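# Seat the hose connector fully onto the tap

## Task

Slide the hose connector onto the tap until it is fully seated, without knocking over the pipe frame.

## Robot and tools

Robot: two arms on a table, left_arm carrying a left hand and right_arm a right hand (mirror images). Base poses in the scene frame: left_arm (-0.021, +0.309, +0.025) m, quat_wxyz (+1.000, 0, 0, -0.006); right_arm (-0.001, -0.366, +0.004) m, quat_wxyz (+1.000, 0, 0, -0.004). A two-camera stand sits behind the arms. Loose objects may occasionally get a brief shove.

Frames: the scene frame has its origin at table-top height midway between the nominal bases, +z up, +x out over the table, left_arm on the +y side (image left/right may differ). Fixed cameras and the table use the scene frame. Each arm reports its hand pose, velocities, target and wrist-camera pose in its own base frame. Motion offsets are given in the axes of that arm's current Hand target. Reported positions and orientations can be a few cm off, more at long reach.

Hand point axes (right hand): +z along straight fingers toward the tips, +x across the palm away from the thumb, +y out of the palm face (palm surface at y = -0.062 m, z from -0.110 to -0.049). On the left hand +x points toward the thumb. Straight fingertips reach about 0.139 m past the knuckles at z = -0.017; fingers lie at y = -0.076. A rigid mast near the wrist (x +0.05 to +0.10, z -0.16 to -0.11, up to y = +0.06; x sign flipped on the left hand) can collide. Fingertips have 0.03 m rubber caps.

execute_actions(actions, cameras): actions is a list of actions, each a list of 1 to 15 rows; each row is one 1/30 s control step and an action lasts 0.5 s; if fewer than 15 rows, the last row repeats. Every row has 48 numbers, all in [-1, 1], always both arms: left dx, dy, dz, rx, ry, rz; left hand 16 hinge goals; left current_limit; left speed; then the same 24 for the right arm.
- dx..rz are an offset, not a pose: each row is measured from the Hand target as it stood when that action began (rows do not add up within an action, but successive actions do). Scale: 1.0 = 0.6 m for dx, dy, dz and 180 degrees for the rotation vector rx, ry, rz. All zeros means hold the current target.
- The 16 hand numbers are absolute hinge goals, in this order: index_abd, index_mcp, index_pip, index_dip, middle_abd, middle_mcp, middle_pip, middle_dip, ring_abd, ring_mcp, ring_pip, ring_dip, thumb_cmc, thumb_axl, thumb_mcp, thumb_ipl. Each maps linearly between the hinge stops; straight values: _abd 0.00, _mcp +0.75, _pip +0.58, _dip +0.70, thumb_cmc +0.71, thumb_axl +0.68, thumb_mcp +0.23, thumb_ipl +0.17. Moving toward -1 curls fingers toward the palm; _abd toward -1 swings a finger away from the thumb; thumb_cmc toward -1 brings the thumb in front of the palm. A 0 is a real goal, so to leave a hand unchanged resend its hand_goal, hand_current_limit and hand_speed.
- current_limit: -1 gives 0 mA, +1 gives 550 mA (floor 11 mA); very low values may not lift a finger. speed: hinge goal rate is (speed + 1) / 2 of 8.5 rad/s. Defaults at start: +0.4 and -0.6. Settings persist until rewritten.
- cameras: names among cam_high, cam_left_wrist, cam_right_wrist, ["all"] or []. If omitted or null, images come only with an empty actions list. An unknown name invalidates the call. An empty actions list is also a way to look and to see all result fields.

zoom_image(camera, region): enlarges [x0, y0, x1, y1] pixels (origin top-left, at most 504 by 504) of one camera's most recent image; that camera must be in the latest images. All cameras are 504x504.

finished_scene(scene): scene is the current scene number. It is final and moves on to the next scene; calls after it in the same reply act there. The connector must stay seated with the robot let go.

Motion behaviour: orientation commands are limited to 40 degrees from the measured orientation each step; the clipped target is shown as Hand target, and further offsets start from it. Hands often stop short of the target; another action (even all zeros) pushes on, otherwise send the remaining gap as an offset. Tiny moves may not start. The right arm sags under load, so aim higher. Friction and weight can leave a few cm of error without any contact. Near the waist axis a small hand move can swing the whole arm. To release a push, set the target back behind the hand point.

Results: end_effector_position (m) and end_effector_quat_wxyz per arm, Hand target, joint positions, velocities ("within noise" when quiet), torques (include gravity, offset and noise; entries 3 and 4 wrap at ±28 N m), some intermediate step positions, motor temperatures. Per hand: hand_goal, hand_measured, hand_current_ma (positive pushes toward -1), hand_state (moving, goal, blocked, overload), hand_current_limit, hand_speed. A finger only squeezes while its goal lies past the object; friction in the gears may keep a grip even after easing. A motor at 495 mA or more for an accumulated 5 s shuts off for 10 s, then resumes its goal. Joint ranges (rad): waist ±2.880, shoulder 0 to 3.142, elbow 0 to 3.019, wrist pitch -1.693 to 1.571, wrist yaw ±1.571, wrist roll ±2.094.

Heat: holding loads, long reach or pushing into unreachable poses heats motors. MOTOR HOT appears at 85 °C; at 100 °C that arm goes limp for 30-60 s or more, possibly with no warning. During any arm stop the hand ignores new numbers but keeps its last ones.

Timing: a call returns once motion stops (up to 3 s after the final action); the simulation keeps running while you reason, holding the last command.

Avoid: dropping or releasing moving parts, knocking anything off the table, slamming or forcing against the tap, pipe frame or fixed objects, toppling the pipe frame, contact between the two arms or gripping the other hand, and overloading finger motors.

Each tool is called after "Emit:" by a JSON object that holds its "fn" and its "kwargs".

## Session

Emit:
{"fn": "execute_actions", "kwargs": {"actions": []}}

Scene clock: 0.00 s.
left_arm: end_effector_position=(+0.7015, +0.1206, +0.3403) hand_goal=(+0.000, +0.754, +0.576, +0.696, +0.000, +0.754, +0.576, +0.696, +0.000, +0.754, +0.576, +0.696, +0.714, +0.678, +0.226, +0.168) hand_measured=(+0.000, +0.754, +0.576, +0.696, +0.000, +0.754, +0.576, +0.696, +0.000, +0.754, +0.576, +0.696, +0.714, +0.678, +0.226, +0.168) hand_current_ma=(+0, +0, +0, +0, +0, +0, +0, +0, +0, +0, +0, +0, +0, +0, +0, +0) hand_state=(overload, goal, goal, goal, goal, goal, goal, goal, goal, goal, goal, goal, goal, goal, goal, goal) hand_current_limit=0.40 hand_speed=-0.60 end_effector_quat_wxyz=(-0.186, +0.708, +0.468, +0.495) | right_arm: end_effector_position=(+0.0973, +0.4712, +0.1984) hand_goal=(+0.000, +0.754, +0.576, +0.696, +0.000, +0.754, +0.576, +0.696, +0.000, +0.754, +0.576, +0.696, +0.714, +0.678, +0.226, +0.168) hand_measured=(+0.000, +0.754, +0.576, +0.696, +0.000, +0.754, +0.576, +0.696, +0.000, +0.754, +0.576, +0.696, +0.714, +0.678, +0.226, +0.168) hand_current_ma=(+0, +0, +0, +0, +0, +0, +0, +0, +0, +0, +0, +0, +0, +0, +0, +0) hand_state=(goal, goal, goal, goal, goal, goal, goal, goal, goal, goal, goal, goal, goal, goal, goal, goal) hand_current_limit=0.40 hand_speed=-0.60 end_effector_quat_wxyz=(-0.385, +0.077, +0.669, +0.631)
Joint positions: left_arm=[0.048 1.612 1.399 -0.451 -0.776 0.845] | right_arm=[1.228 1.736 0.383 1.482 -0.771 0.753]
Joint velocities: within noise
Joint torques (N m): no reading
Motor temperatures (°C): left_arm=[38 35 31 38 29 33] | right_arm=[37 35 32 34 34 30]
Heat: left arm: hottest waist 38 °C; right arm: hottest waist 37 °C.
Hand target: left_arm +0.7051, +0.1208, +0.3640; -0.177, +0.697, +0.471, +0.511 | right_arm +0.0982, +0.4737, +0.2012; -0.384, +0.074, +0.666, +0.635

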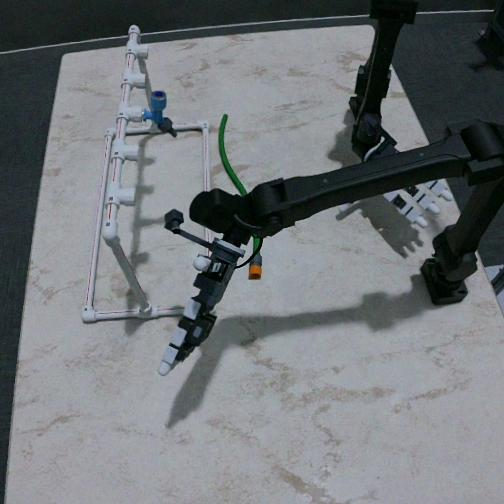

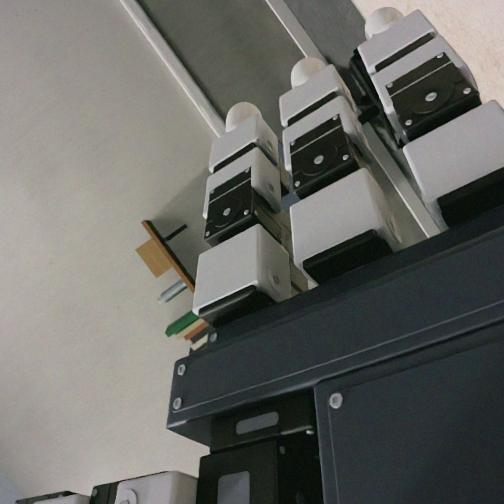

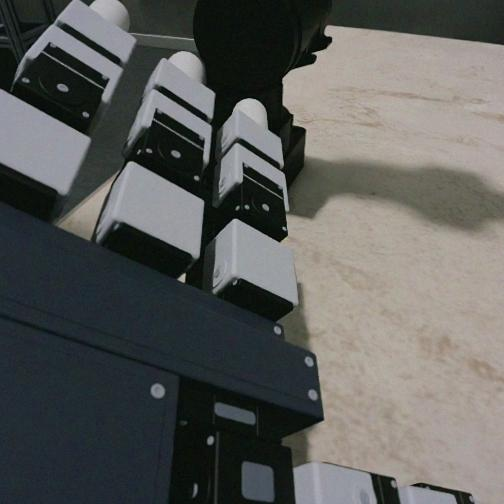

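Emit:
{"fn": "zoom_image", "kwargs": {"camera": "cam_high", "region": [60, 10, 300, 250]}}

Emit:
{"fn": "zoom_image", "kwargs": {"camera": "cam_high", "region": [120, 150, 320, 350]}}

Emit:
{"fn": "zoom_image", "kwargs": {"camera": "cam_high", "region": [300, 0, 504, 320]}}

Emit:
{"fn": "zoom_image", "kwargs": {"camera": "cam_high", "region": [100, 70, 220, 190]}}

Scaled by 2.100 from the camera's 504x504 image, which has a finer 720x720 frame.

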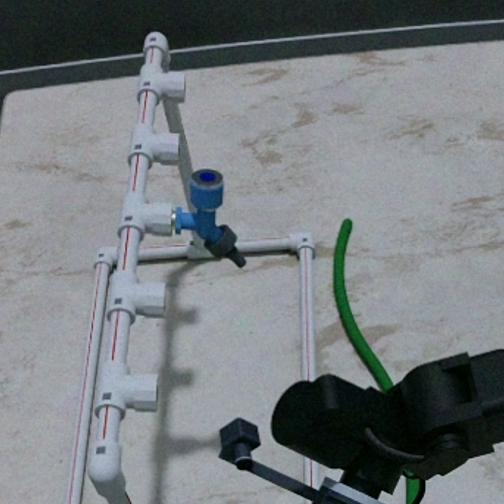

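Scaled by 2.520 from the camera's 504x504 image, which has a finer 720x720 frame.

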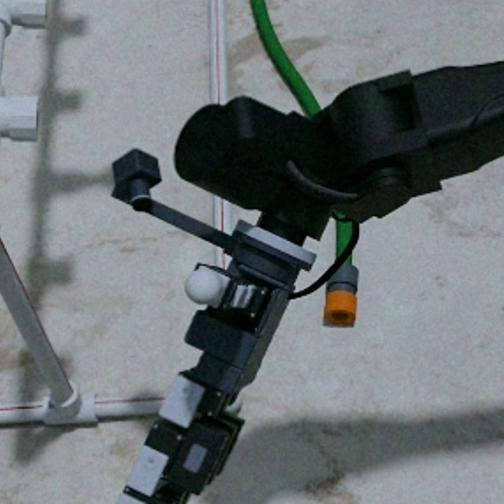

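Scaled by 1.575 from the camera's 504x504 image, which has a finer 720x720 frame.

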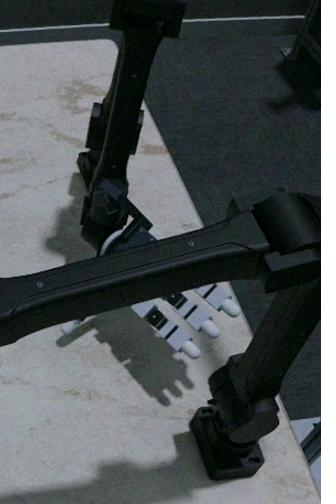

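Scaled by 4.200 from the camera's 504x504 image, which has a finer 720x720 frame.

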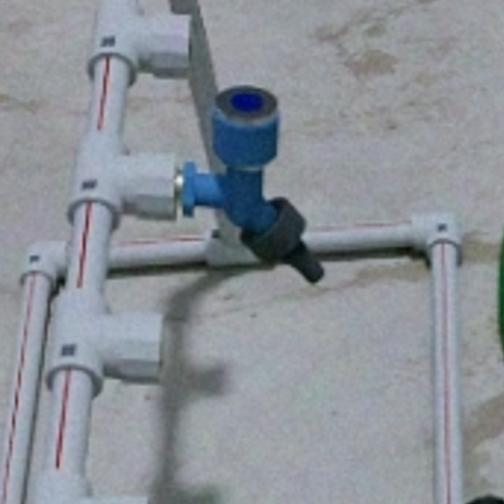

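Emit:
{"fn": "execute_actions", "kwargs": {"actions": [[[0.032,-0.079,-0.036,0,0,0,0,0.754,0.576,0.696,0,0.754,0.576,0.696,0,0.754,0.576,0.696,0.714,0.678,0.226,0.168,0.4,-0.6,0,0,0,0,0,0,0,0.754,0.576,0.696,0,0.754,0.576,0.696,0,0.754,0.576,0.696,0.714,0.678,0.226,0.168,0.4,-0.6]],[[0.032,-0.079,-0.036,0,0,0,0,0.754,0.576,0.696,0,0.754,0.576,0.696,0,0.754,0.576,0.696,0.714,0.678,0.226,0.168,0.4,-0.6,0,0,0,0,0,0,0,0.754,0.576,0.696,0,0.754,0.576,0.696,0,0.754,0.576,0.696,0.714,0.678,0.226,0.168,0.4,-0.6]],[[0.032,-0.079,-0.036,0,0,0,0,0.754,0.576,0.696,0,0.754,0.576,0.696,0,0.754,0.576,0.696,0.714,0.678,0.226,0.168,0.4,-0.6,0,0,0,0,0,0,0,0.754,0.576,0.696,0,0.754,0.576,0.696,0,0.754,0.576,0.696,0.714,0.678,0.226,0.168,0.4,-0.6]],[[0.032,-0.079,-0.036,0,0,0,0,0.754,0.576,0.696,0,0.754,0.576,0.696,0,0.754,0.576,0.696,0.714,0.678,0.226,0.168,0.4,-0.6,0,0,0,0,0,0,0,0.754,0.576,0.696,0,0.754,0.576,0.696,0,0.754,0.576,0.696,0.714,0.678,0.226,0.168,0.4,-0.6]],[[0.032,-0.079,-0.036,0,0,0,0,0.754,0.576,0.696,0,0.754,0.576,0.696,0,0.754,0.576,0.696,0.714,0.678,0.226,0.168,0.4,-0.6,0,0,0,0,0,0,0,0.754,0.576,0.696,0,0.754,0.576,0.696,0,0.754,0.576,0.696,0.714,0.678,0.226,0.168,0.4,-0.6]]], "cameras": ["all"]}}

Scene clock: 7.23 s.
left_arm: end_effector_position=(+0.4527, +0.2034, +0.4445) hand_goal=(+0.000, +0.754, +0.576, +0.696, +0.000, +0.754, +0.576, +0.696, +0.000, +0.754, +0.576, +0.696, +0.714, +0.678, +0.226, +0.168) hand_measured=(-0.190, +0.754, +0.576, +0.696, -0.002, +0.754, +0.576, +0.696, -0.002, +0.754, +0.576, +0.696, +0.716, +0.678, +0.226, +0.168) hand_current_ma=(+0, +0, +0, +0, +0, +0, +0, +0, +0, +0, +0, +0, +0, +0, +0, +0) hand_state=(overload, goal, goal, goal, goal, goal, goal, goal, goal, goal, goal, goal, goal, goal, goal, goal) hand_current_limit=0.40 hand_speed=-0.60 end_effector_quat_wxyz=(-0.172, +0.692, +0.473, +0.518) | right_arm: end_effector_position=(+0.0973, +0.4712, +0.1984) hand_goal=(+0.000, +0.754, +0.576, +0.696, +0.000, +0.754, +0.576, +0.696, +0.000, +0.754, +0.576, +0.696, +0.714, +0.678, +0.226, +0.168) hand_measured=(+0.000, +0.758, +0.576, +0.696, +0.000, +0.760, +0.576, +0.696, +0.000, +0.760, +0.576, +0.696, +0.718, +0.678, +0.226, +0.168) hand_current_ma=(+0, +1, +0, +0, +0, +2, +0, +0, +0, +1, +0, +0, +1, +0, +0, +0) hand_state=(goal, goal, goal, goal, goal, goal, goal, goal, goal, goal, goal, goal, goal, goal, goal, goal) hand_current_limit=0.40 hand_speed=-0.60 end_effector_quat_wxyz=(-0.385, +0.077, +0.669, +0.631)
Joint positions: left_arm=[0.364 0.956 1.031 -0.557 -0.504 1.044] | right_arm=[1.228 1.736 0.383 1.482 -0.771 0.753]
Joint torques (N m): left_arm=[1.32 -6.01 9.28 1.61 -0.29 0.07] | right_arm=[-0.03 -10.58 4.79 2.77 0.15 -0.08]
Heat: left arm: hottest waist 38 °C; right arm: hottest waist 37 °C.
Hand target: left_arm +0.4511, +0.2050, +0.4376; -0.177, +0.697, +0.471, +0.511 | right_arm +0.0982, +0.4737, +0.2012; -0.384, +0.074, +0.666, +0.635
Off the commanded pose: left_arm 0.007 m, 1 deg | right_arm 0.004 m, 1 deg.
Step readings (end_effector_position of left_arm | right_arm):
0: (+0.7015, +0.1206, +0.3403) | (+0.0973, +0.4712, +0.1984)
1: (+0.7016, +0.1205, +0.3403) | (+0.0973, +0.4712, +0.1984)
2: (+0.7010, +0.1205, +0.3407) | (+0.0973, +0.4712, +0.1984)
4: (+0.6944, +0.1204, +0.3406) | (+0.0973, +0.4712, +0.1984)
8: (+0.6724, +0.1286, +0.3525) | (+0.0973, +0.4712, +0.1984)
15: (+0.6567, +0.1379, +0.3828) | (+0.0973, +0.4712, +0.1984)
16: (+0.6563, +0.1374, +0.3829) | (+0.0973, +0.4712, +0.1984)
17: (+0.6544, +0.1374, +0.3810) | (+0.0973, +0.4712, +0.1984)
19: (+0.6444, +0.1367, +0.3733) | (+0.0973, +0.4712, +0.1984)
23: (+0.6218, +0.1470, +0.3723) | (+0.0973, +0.4712, +0.1984)
30: (+0.6071, +0.1551, +0.3963) | (+0.0973, +0.4712, +0.1984)
31: (+0.6066, +0.1547, +0.3968) | (+0.0973, +0.4712, +0.1984)
32: (+0.6049, +0.1544, +0.3959) | (+0.0973, +0.4712, +0.1984)
34: (+0.5955, +0.1540, +0.3908) | (+0.0973, +0.4712, +0.1984)
38: (+0.5709, +0.1651, +0.3928) | (+0.0973, +0.4712, +0.1984)
45: (+0.5556, +0.1717, +0.4151) | (+0.0973, +0.4712, +0.1984)
46: (+0.5554, +0.1712, +0.4150) | (+0.0973, +0.4712, +0.1984)
47: (+0.5542, +0.1713, +0.4133) | (+0.0973, +0.4712, +0.1984)
49: (+0.5456, +0.1713, +0.4073) | (+0.0973, +0.4712, +0.1984)
53: (+0.5200, +0.1836, +0.4095) | (+0.0973, +0.4712, +0.1984)
60: (+0.5039, +0.1881, +0.4309) | (+0.0973, +0.4712, +0.1984)
61: (+0.5039, +0.1877, +0.4303) | (+0.0973, +0.4712, +0.1984)
62: (+0.5031, +0.1875, +0.4285) | (+0.0973, +0.4712, +0.1984)
64: (+0.4951, +0.1884, +0.4234) | (+0.0973, +0.4712, +0.1984)
68: (+0.4683, +0.2024, +0.4272) | (+0.0973, +0.4712, +0.1984)
75: (+0.4526, +0.2043, +0.4460) | (+0.0973, +0.4712, +0.1984)

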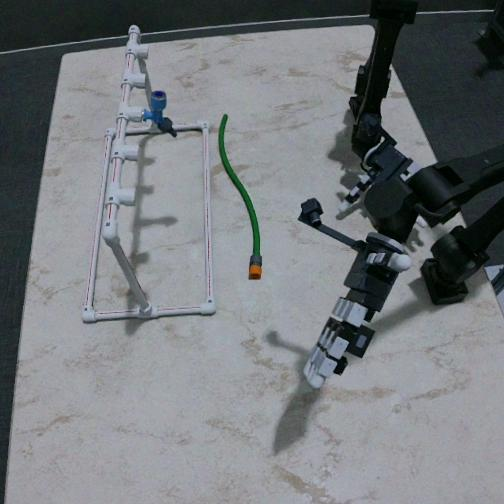

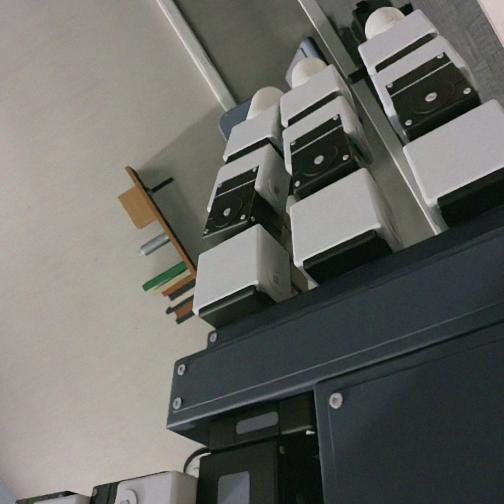

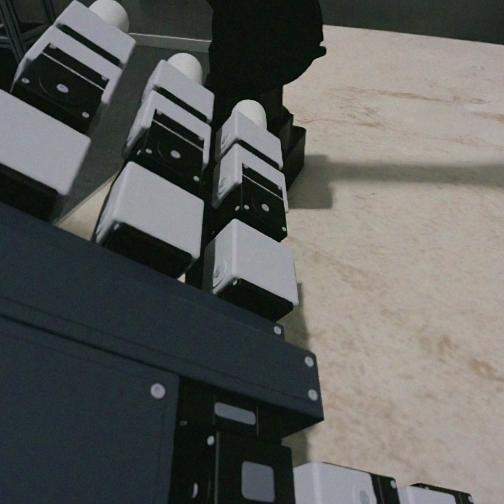

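Emit:
{"fn": "execute_actions", "kwargs": {"actions": [[[0,0,0,0,0,0,0,0.754,0.576,0.696,0,0.754,0.576,0.696,0,0.754,0.576,0.696,0.714,0.678,0.226,0.168,0.4,-0.6,-0.0137,0.0588,-0.0473,0.0219,-0.0374,-0.0642,0,0.754,0.576,0.696,0,0.754,0.576,0.696,0,0.754,0.576,0.696,0.714,0.678,0.226,0.168,0.4,-0.6]],[[0,0,0,0,0,0,0,0.754,0.576,0.696,0,0.754,0.576,0.696,0,0.754,0.576,0.696,0.714,0.678,0.226,0.168,0.4,-0.6,-0.0303,0.051,-0.0485,0.0219,-0.0374,-0.0642,0,0.754,0.576,0.696,0,0.754,0.576,0.696,0,0.754,0.576,0.696,0.714,0.678,0.226,0.168,0.4,-0.6]],[[0,0,0,0,0,0,0,0.754,0.576,0.696,0,0.754,0.576,0.696,0,0.754,0.576,0.696,0.714,0.678,0.226,0.168,0.4,-0.6,-0.0453,0.0402,-0.0472,0.0219,-0.0374,-0.0642,0,0.754,0.576,0.696,0,0.754,0.576,0.696,0,0.754,0.576,0.696,0.714,0.678,0.226,0.168,0.4,-0.6]],[[0,0,0,0,0,0,0,0.754,0.576,0.696,0,0.754,0.576,0.696,0,0.754,0.576,0.696,0.714,0.678,0.226,0.168,0.4,-0.6,-0.0575,0.0267,-0.0435,0.0219,-0.0374,-0.0642,0,0.754,0.576,0.696,0,0.754,0.576,0.696,0,0.754,0.576,0.696,0.714,0.678,0.226,0.168,0.4,-0.6]],[[0,0,0,0,0,0,0,0.754,0.576,0.696,0,0.754,0.576,0.696,0,0.754,0.576,0.696,0.714,0.678,0.226,0.168,0.4,-0.6,-0.0662,0.0113,-0.0377,0.0219,-0.0374,-0.0642,0,0.754,0.576,0.696,0,0.754,0.576,0.696,0,0.754,0.576,0.696,0.714,0.678,0.226,0.168,0.4,-0.6]]], "cameras": ["cam_high", "cam_right_wrist"]}}

Scene clock: 22.27 s.
left_arm: end_effector_position=(+0.4528, +0.2033, +0.4445) hand_goal=(+0.000, +0.754, +0.576, +0.696, +0.000, +0.754, +0.576, +0.696, +0.000, +0.754, +0.576, +0.696, +0.714, +0.678, +0.226, +0.168) hand_measured=(-0.190, +0.754, +0.576, +0.696, -0.002, +0.754, +0.576, +0.696, -0.002, +0.754, +0.576, +0.696, +0.716, +0.678, +0.226, +0.168) hand_current_ma=(+0, +0, +0, +0, +0, +0, +0, +0, +0, +0, +0, +0, +0, +0, +0, +0) hand_state=(overload, goal, goal, goal, goal, goal, goal, goal, goal, goal, goal, goal, goal, goal, goal, goal) hand_current_limit=0.40 hand_speed=-0.60 end_effector_quat_wxyz=(-0.172, +0.692, +0.473, +0.518) | right_arm: end_effector_position=(+0.2809, +0.3880, +0.2740) hand_goal=(+0.000, +0.754, +0.576, +0.696, +0.000, +0.754, +0.576, +0.696, +0.000, +0.754, +0.576, +0.696, +0.714, +0.678, +0.226, +0.168) hand_measured=(+0.000, +0.762, +0.576, +0.696, +0.000, +0.764, +0.576, +0.696, +0.000, +0.762, +0.576, +0.696, +0.720, +0.678, +0.226, +0.168) hand_current_ma=(+0, +3, +0, +0, +0, +4, +0, +0, +0, +3, +0, +0, +2, +0, +0, +0) hand_state=(goal, goal, goal, goal, goal, goal, goal, goal, goal, goal, goal, goal, goal, goal, goal, goal) hand_current_limit=0.40 hand_speed=-0.60 end_effector_quat_wxyz=(+0.136, -0.126, +0.802, +0.568)
Joint positions: left_arm=[0.364 0.956 1.031 -0.557 -0.504 1.045] | right_arm=[0.616 1.255 0.607 0.167 -0.815 -0.755]
Joint velocities: left_arm=[0.005 -0.015 0.002 -0.002 -0.154 -0.007] | right_arm=[within noise]
Joint torques (N m): left_arm=[1.32 -5.95 9.28 1.61 -0.29 0.11] | right_arm=[-0.26 -10.05 13.98 1.94 -0.5 -0.17]
Heat: left arm: hottest waist 38 °C; right arm: hottest waist 36 °C.
Hand target: left_arm +0.4511, +0.2050, +0.4376; -0.177, +0.697, +0.471, +0.511 | right_arm +0.2894, +0.3936, +0.3016; +0.157, -0.142, +0.791, +0.574
Off the commanded pose: left_arm 0.007 m, 1 deg | right_arm 0.029 m, 3 deg.
Step readings (end_effector_position of left_arm | right_arm):
0: (+0.4528, +0.2033, +0.4445) | (+0.0973, +0.4712, +0.1984)
1: (+0.4528, +0.2033, +0.4445) | (+0.0970, +0.4711, +0.1984)
2: (+0.4528, +0.2033, +0.4445) | (+0.0976, +0.4707, +0.1975)
4: (+0.4528, +0.2033, +0.4445) | (+0.1033, +0.4689, +0.1965)
8: (+0.4528, +0.2033, +0.4445) | (+0.1297, +0.4603, +0.2066)
15: (+0.4528, +0.2033, +0.4445) | (+0.1365, +0.4560, +0.2147)
16: (+0.4528, +0.2033, +0.4445) | (+0.1360, +0.4560, +0.2141)
17: (+0.4528, +0.2033, +0.4445) | (+0.1373, +0.4552, +0.2133)
19: (+0.4528, +0.2033, +0.4445) | (+0.1432, +0.4515, +0.2127)
23: (+0.4528, +0.2033, +0.4445) | (+0.1673, +0.4392, +0.2193)
30: (+0.4528, +0.2033, +0.4445) | (+0.1701, +0.4339, +0.2228)
31: (+0.4528, +0.2033, +0.4445) | (+0.1697, +0.4338, +0.2221)
32: (+0.4528, +0.2033, +0.4445) | (+0.1715, +0.4329, +0.2218)
34: (+0.4528, +0.2033, +0.4445) | (+0.1787, +0.4294, +0.2225)
38: (+0.4528, +0.2033, +0.4445) | (+0.2032, +0.4195, +0.2319)
45: (+0.4528, +0.2033, +0.4445) | (+0.2079, +0.4188, +0.2418)
46: (+0.4528, +0.2033, +0.4445) | (+0.2075, +0.4188, +0.2410)
47: (+0.4528, +0.2033, +0.4445) | (+0.2097, +0.4177, +0.2401)
49: (+0.4528, +0.2033, +0.4445) | (+0.2168, +0.4142, +0.2396)
53: (+0.4528, +0.2033, +0.4445) | (+0.2403, +0.4041, +0.2475)
60: (+0.4528, +0.2033, +0.4445) | (+0.2462, +0.4033, +0.2594)
61: (+0.4528, +0.2033, +0.4445) | (+0.2459, +0.4035, +0.2589)
62: (+0.4528, +0.2033, +0.4445) | (+0.2483, +0.4024, +0.2580)
64: (+0.4528, +0.2033, +0.4445) | (+0.2551, +0.3994, +0.2571)
68: (+0.4528, +0.2033, +0.4445) | (+0.2775, +0.3893, +0.2651)
75: (+0.4528, +0.2033, +0.4445) | (+0.2845, +0.3878, +0.2778)
Images, in order (width x height): cam_high 504x504, cam_right_wrist 504x504.

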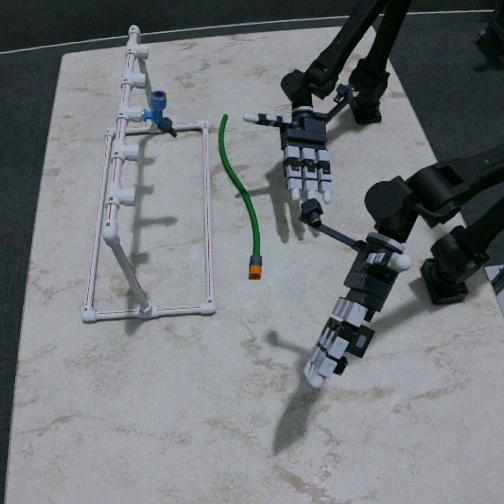

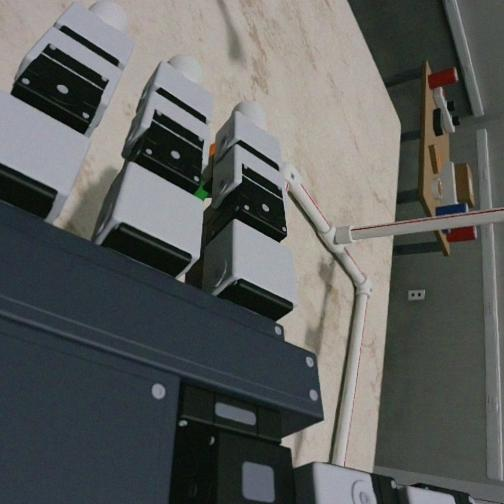

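Emit:
{"fn": "execute_actions", "kwargs": {"actions": [[[0,0,0,0,0,0,0,0.754,0.576,0.696,0,0.754,0.576,0.696,0,0.754,0.576,0.696,0.714,0.678,0.226,0.168,0.4,-0.6,-0.0708,-0.0048,-0.0297,0.0219,-0.0374,-0.0642,0,0.3425,0.1387,0.2609,0,0.3425,0.1387,0.2609,0,0.3425,0.1387,0.2609,-0.5714,0.678,0.226,0.168,0.4,-0.6]],[[0,0,0,0,0,0,0,0.754,0.576,0.696,0,0.754,0.576,0.696,0,0.754,0.576,0.696,0.714,0.678,0.226,0.168,0.4,-0.6,-0.0712,-0.0208,-0.0207,0.0219,-0.0374,-0.0642,0,0.3425,0.1387,0.2609,0,0.3425,0.1387,0.2609,0,0.3425,0.1387,0.2609,-0.5714,0.678,0.226,0.168,0.4,-0.6]]], "cameras": ["cam_high", "cam_right_wrist"]}}

Emit:
{"fn": "execute_actions", "kwargs": {"actions": [[[0,0,0,0,0,0,0,0.754,0.576,0.696,0,0.754,0.576,0.696,0,0.754,0.576,0.696,0.714,0.678,0.226,0.168,0.4,-0.6,-0.0673,-0.0358,-0.0105,0.0219,-0.0374,-0.0642,0,-0.0685,-0.2993,-0.1739,0,-0.0685,-0.2993,-0.1739,0,-0.0685,-0.2993,-0.1739,-0.5714,0.678,0.226,0.168,0.4,-0.6]]], "cameras": ["cam_high", "cam_right_wrist"]}}

Emit:
{"fn": "execute_actions", "kwargs": {"actions": [[[0,0,0,0,0,0,0,0.754,0.576,0.696,0,0.754,0.576,0.696,0,0.754,0.576,0.696,0.714,0.678,0.226,0.168,0.4,-0.6,-0.0593,-0.0490,-0.0002,0.0219,-0.0374,-0.0642,0,0.754,0.576,0.696,0,0.754,0.576,0.696,0,0.754,0.576,0.696,-0.5714,0.678,-0.2809,-0.3189,0.4,-0.6]]], "cameras": ["cam_high", "cam_right_wrist"]}}

Scene clock: 26.17 s.
left_arm: end_effector_position=(+0.4528, +0.2033, +0.4445) hand_goal=(+0.000, +0.754, +0.576, +0.696, +0.000, +0.754, +0.576, +0.696, +0.000, +0.754, +0.576, +0.696, +0.714, +0.678, +0.226, +0.168) hand_measured=(-0.190, +0.754, +0.576, +0.696, -0.002, +0.754, +0.576, +0.696, -0.002, +0.754, +0.576, +0.696, +0.716, +0.678, +0.226, +0.168) hand_current_ma=(+0, +0, +0, +0, +0, +0, +0, +0, +0, +0, +0, +0, +0, +0, +0, +0) hand_state=(overload, goal, goal, goal, goal, goal, goal, goal, goal, goal, goal, goal, goal, goal, goal, goal) hand_current_limit=0.40 hand_speed=-0.60 end_effector_quat_wxyz=(-0.172, +0.692, +0.473, +0.518) | right_arm: end_effector_position=(+0.3551, +0.3548, +0.3242) hand_goal=(+0.000, +0.342, +0.138, +0.260, +0.000, +0.342, +0.138, +0.260, +0.000, +0.342, +0.138, +0.260, -0.572, +0.678, +0.226, +0.168) hand_measured=(+0.000, +0.356, +0.144, +0.262, +0.000, +0.358, +0.144, +0.262, +0.000, +0.358, +0.144, +0.262, -0.576, +0.678, +0.226, +0.168) hand_current_ma=(+0, +9, +2, +0, +0, +11, +2, +1, +0, +10, +1, +0, -1, +0, +0, +0) hand_state=(goal, goal, goal, goal, goal, goal, goal, goal, goal, goal, goal, goal, goal, goal, goal, goal) hand_current_limit=0.40 hand_speed=-0.60 end_effector_quat_wxyz=(+0.355, -0.206, +0.770, +0.489)
Joint positions: left_arm=[0.364 0.956 1.031 -0.557 -0.504 1.045] | right_arm=[0.45 1.255 0.758 0.131 -0.72 -1.139]
Joint torques (N m): left_arm=[1.32 -5.95 9.26 1.61 -0.29 0.11] | right_arm=[0.03 -8.47 14.98 2.14 -0.45 0.04]
Heat: left arm: hottest waist 38 °C; right arm: hottest waist 36 °C.
Hand target: left_arm +0.4511, +0.2050, +0.4376; -0.177, +0.697, +0.471, +0.511 | right_arm +0.3660, +0.3613, +0.3420; +0.369, -0.218, +0.760, +0.489
Off the commanded pose: left_arm 0.007 m, 1 deg | right_arm 0.022 m, 2 deg.
Step readings (end_effector_position of left_arm | right_arm):
0: (+0.4528, +0.2033, +0.4445) | (+0.2808, +0.3880, +0.2740)
1: (+0.4528, +0.2033, +0.4445) | (+0.2812, +0.3879, +0.2739)
2: (+0.4528, +0.2033, +0.4445) | (+0.2839, +0.3867, +0.2732)
4: (+0.4528, +0.2033, +0.4445) | (+0.2915, +0.3835, +0.2739)
8: (+0.4528, +0.2033, +0.4445) | (+0.3132, +0.3742, +0.2866)
15: (+0.4528, +0.2033, +0.4445) | (+0.3224, +0.3723, +0.3001)
16: (+0.4528, +0.2033, +0.4445) | (+0.3220, +0.3722, +0.2995)
17: (+0.4528, +0.2033, +0.4445) | (+0.3237, +0.3711, +0.2985)
19: (+0.4528, +0.2033, +0.4445) | (+0.3295, +0.3682, +0.2993)
23: (+0.4528, +0.2033, +0.4445) | (+0.3482, +0.3581, +0.3119)
30: (+0.4528, +0.2033, +0.4445) | (+0.3569, +0.3545, +0.3251)
Images, in order (width x height): cam_high 504x504, cam_right_wrist 504x504.

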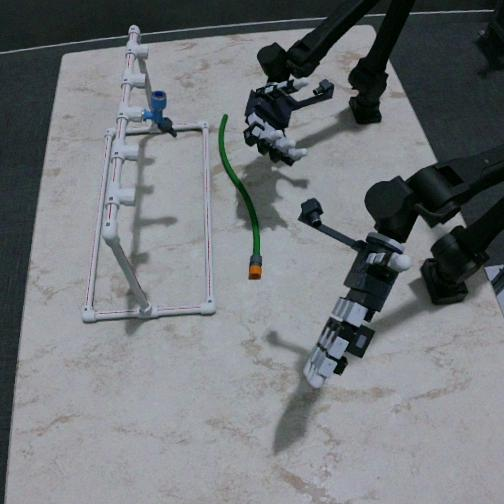

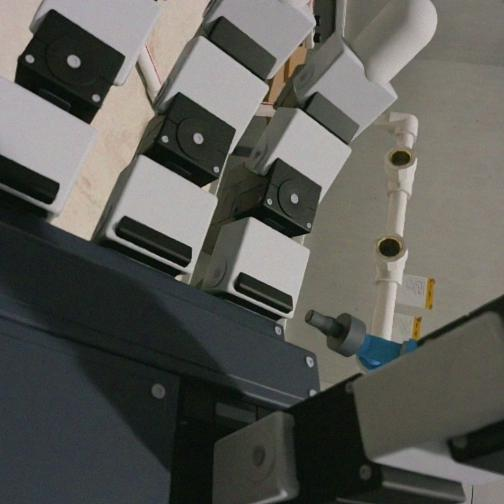

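Scene clock: 27.17 s.
left_arm: end_effector_position=(+0.4528, +0.2033, +0.4445) hand_goal=(+0.000, +0.754, +0.576, +0.696, +0.000, +0.754, +0.576, +0.696, +0.000, +0.754, +0.576, +0.696, +0.714, +0.678, +0.226, +0.168) hand_measured=(-0.190, +0.754, +0.576, +0.696, -0.002, +0.754, +0.576, +0.696, -0.002, +0.754, +0.576, +0.696, +0.716, +0.678, +0.226, +0.168) hand_current_ma=(+0, +0, +0, +0, +0, +0, +0, +0, +0, +0, +0, +0, +0, +0, +0, +0) hand_state=(overload, goal, goal, goal, goal, goal, goal, goal, goal, goal, goal, goal, goal, goal, goal, goal) hand_current_limit=0.40 hand_speed=-0.60 end_effector_quat_wxyz=(-0.172, +0.692, +0.473, +0.518) | right_arm: end_effector_position=(+0.3928, +0.3392, +0.3419) hand_goal=(+0.000, -0.068, -0.300, -0.174, +0.000, -0.068, -0.300, -0.174, +0.000, -0.068, -0.300, -0.174, -0.572, +0.678, +0.226, +0.168) hand_measured=(+0.000, -0.060, -0.298, -0.172, +0.000, -0.058, -0.298, -0.172, +0.000, -0.058, -0.298, -0.172, -0.576, +0.678, +0.226, +0.168) hand_current_ma=(+0, +3, +0, +0, +0, +4, +0, +0, +0, +4, +0, +0, -1, +0, +0, +0) hand_state=(goal, goal, goal, goal, goal, goal, goal, goal, goal, goal, goal, goal, goal, goal, goal, goal) hand_current_limit=0.40 hand_speed=-0.60 end_effector_quat_wxyz=(+0.445, -0.238, +0.745, +0.436)
Joint positions: left_arm=[0.364 0.956 1.031 -0.557 -0.504 1.045] | right_arm=[0.384 1.284 0.829 0.164 -0.678 -1.292]
Joint torques (N m): left_arm=[1.32 -6.01 9.28 1.61 -0.29 0.11] | right_arm=[0.03 -8.82 15.12 3.18 -0.35 0.1]
Heat: left arm: hottest waist 38 °C; right arm: hottest waist 36 °C.
Hand target: left_arm +0.4511, +0.2050, +0.4376; -0.177, +0.697, +0.471, +0.511 | right_arm +0.4042, +0.3454, +0.3623; +0.468, -0.251, +0.728, +0.435
Off the commanded pose: left_arm 0.007 m, 1 deg | right_arm 0.024 m, 4 deg.
Step readings (end_effector_position of left_arm | right_arm):
0: (+0.4528, +0.2033, +0.4445) | (+0.3551, +0.3548, +0.3242)
1: (+0.4528, +0.2033, +0.4445) | (+0.3553, +0.3548, +0.3242)
2: (+0.4528, +0.2033, +0.4445) | (+0.3577, +0.3536, +0.3237)
4: (+0.4528, +0.2033, +0.4445) | (+0.3638, +0.3515, +0.3246)
8: (+0.4528, +0.2033, +0.4445) | (+0.3831, +0.3418, +0.3364)
15: (+0.4528, +0.2033, +0.4445) | (+0.3919, +0.3382, +0.3473)
Images, in order (width x height): cam_high 504x504, cam_right_wrist 504x504.

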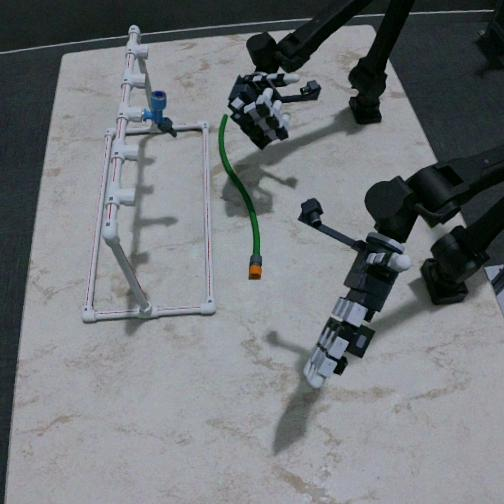

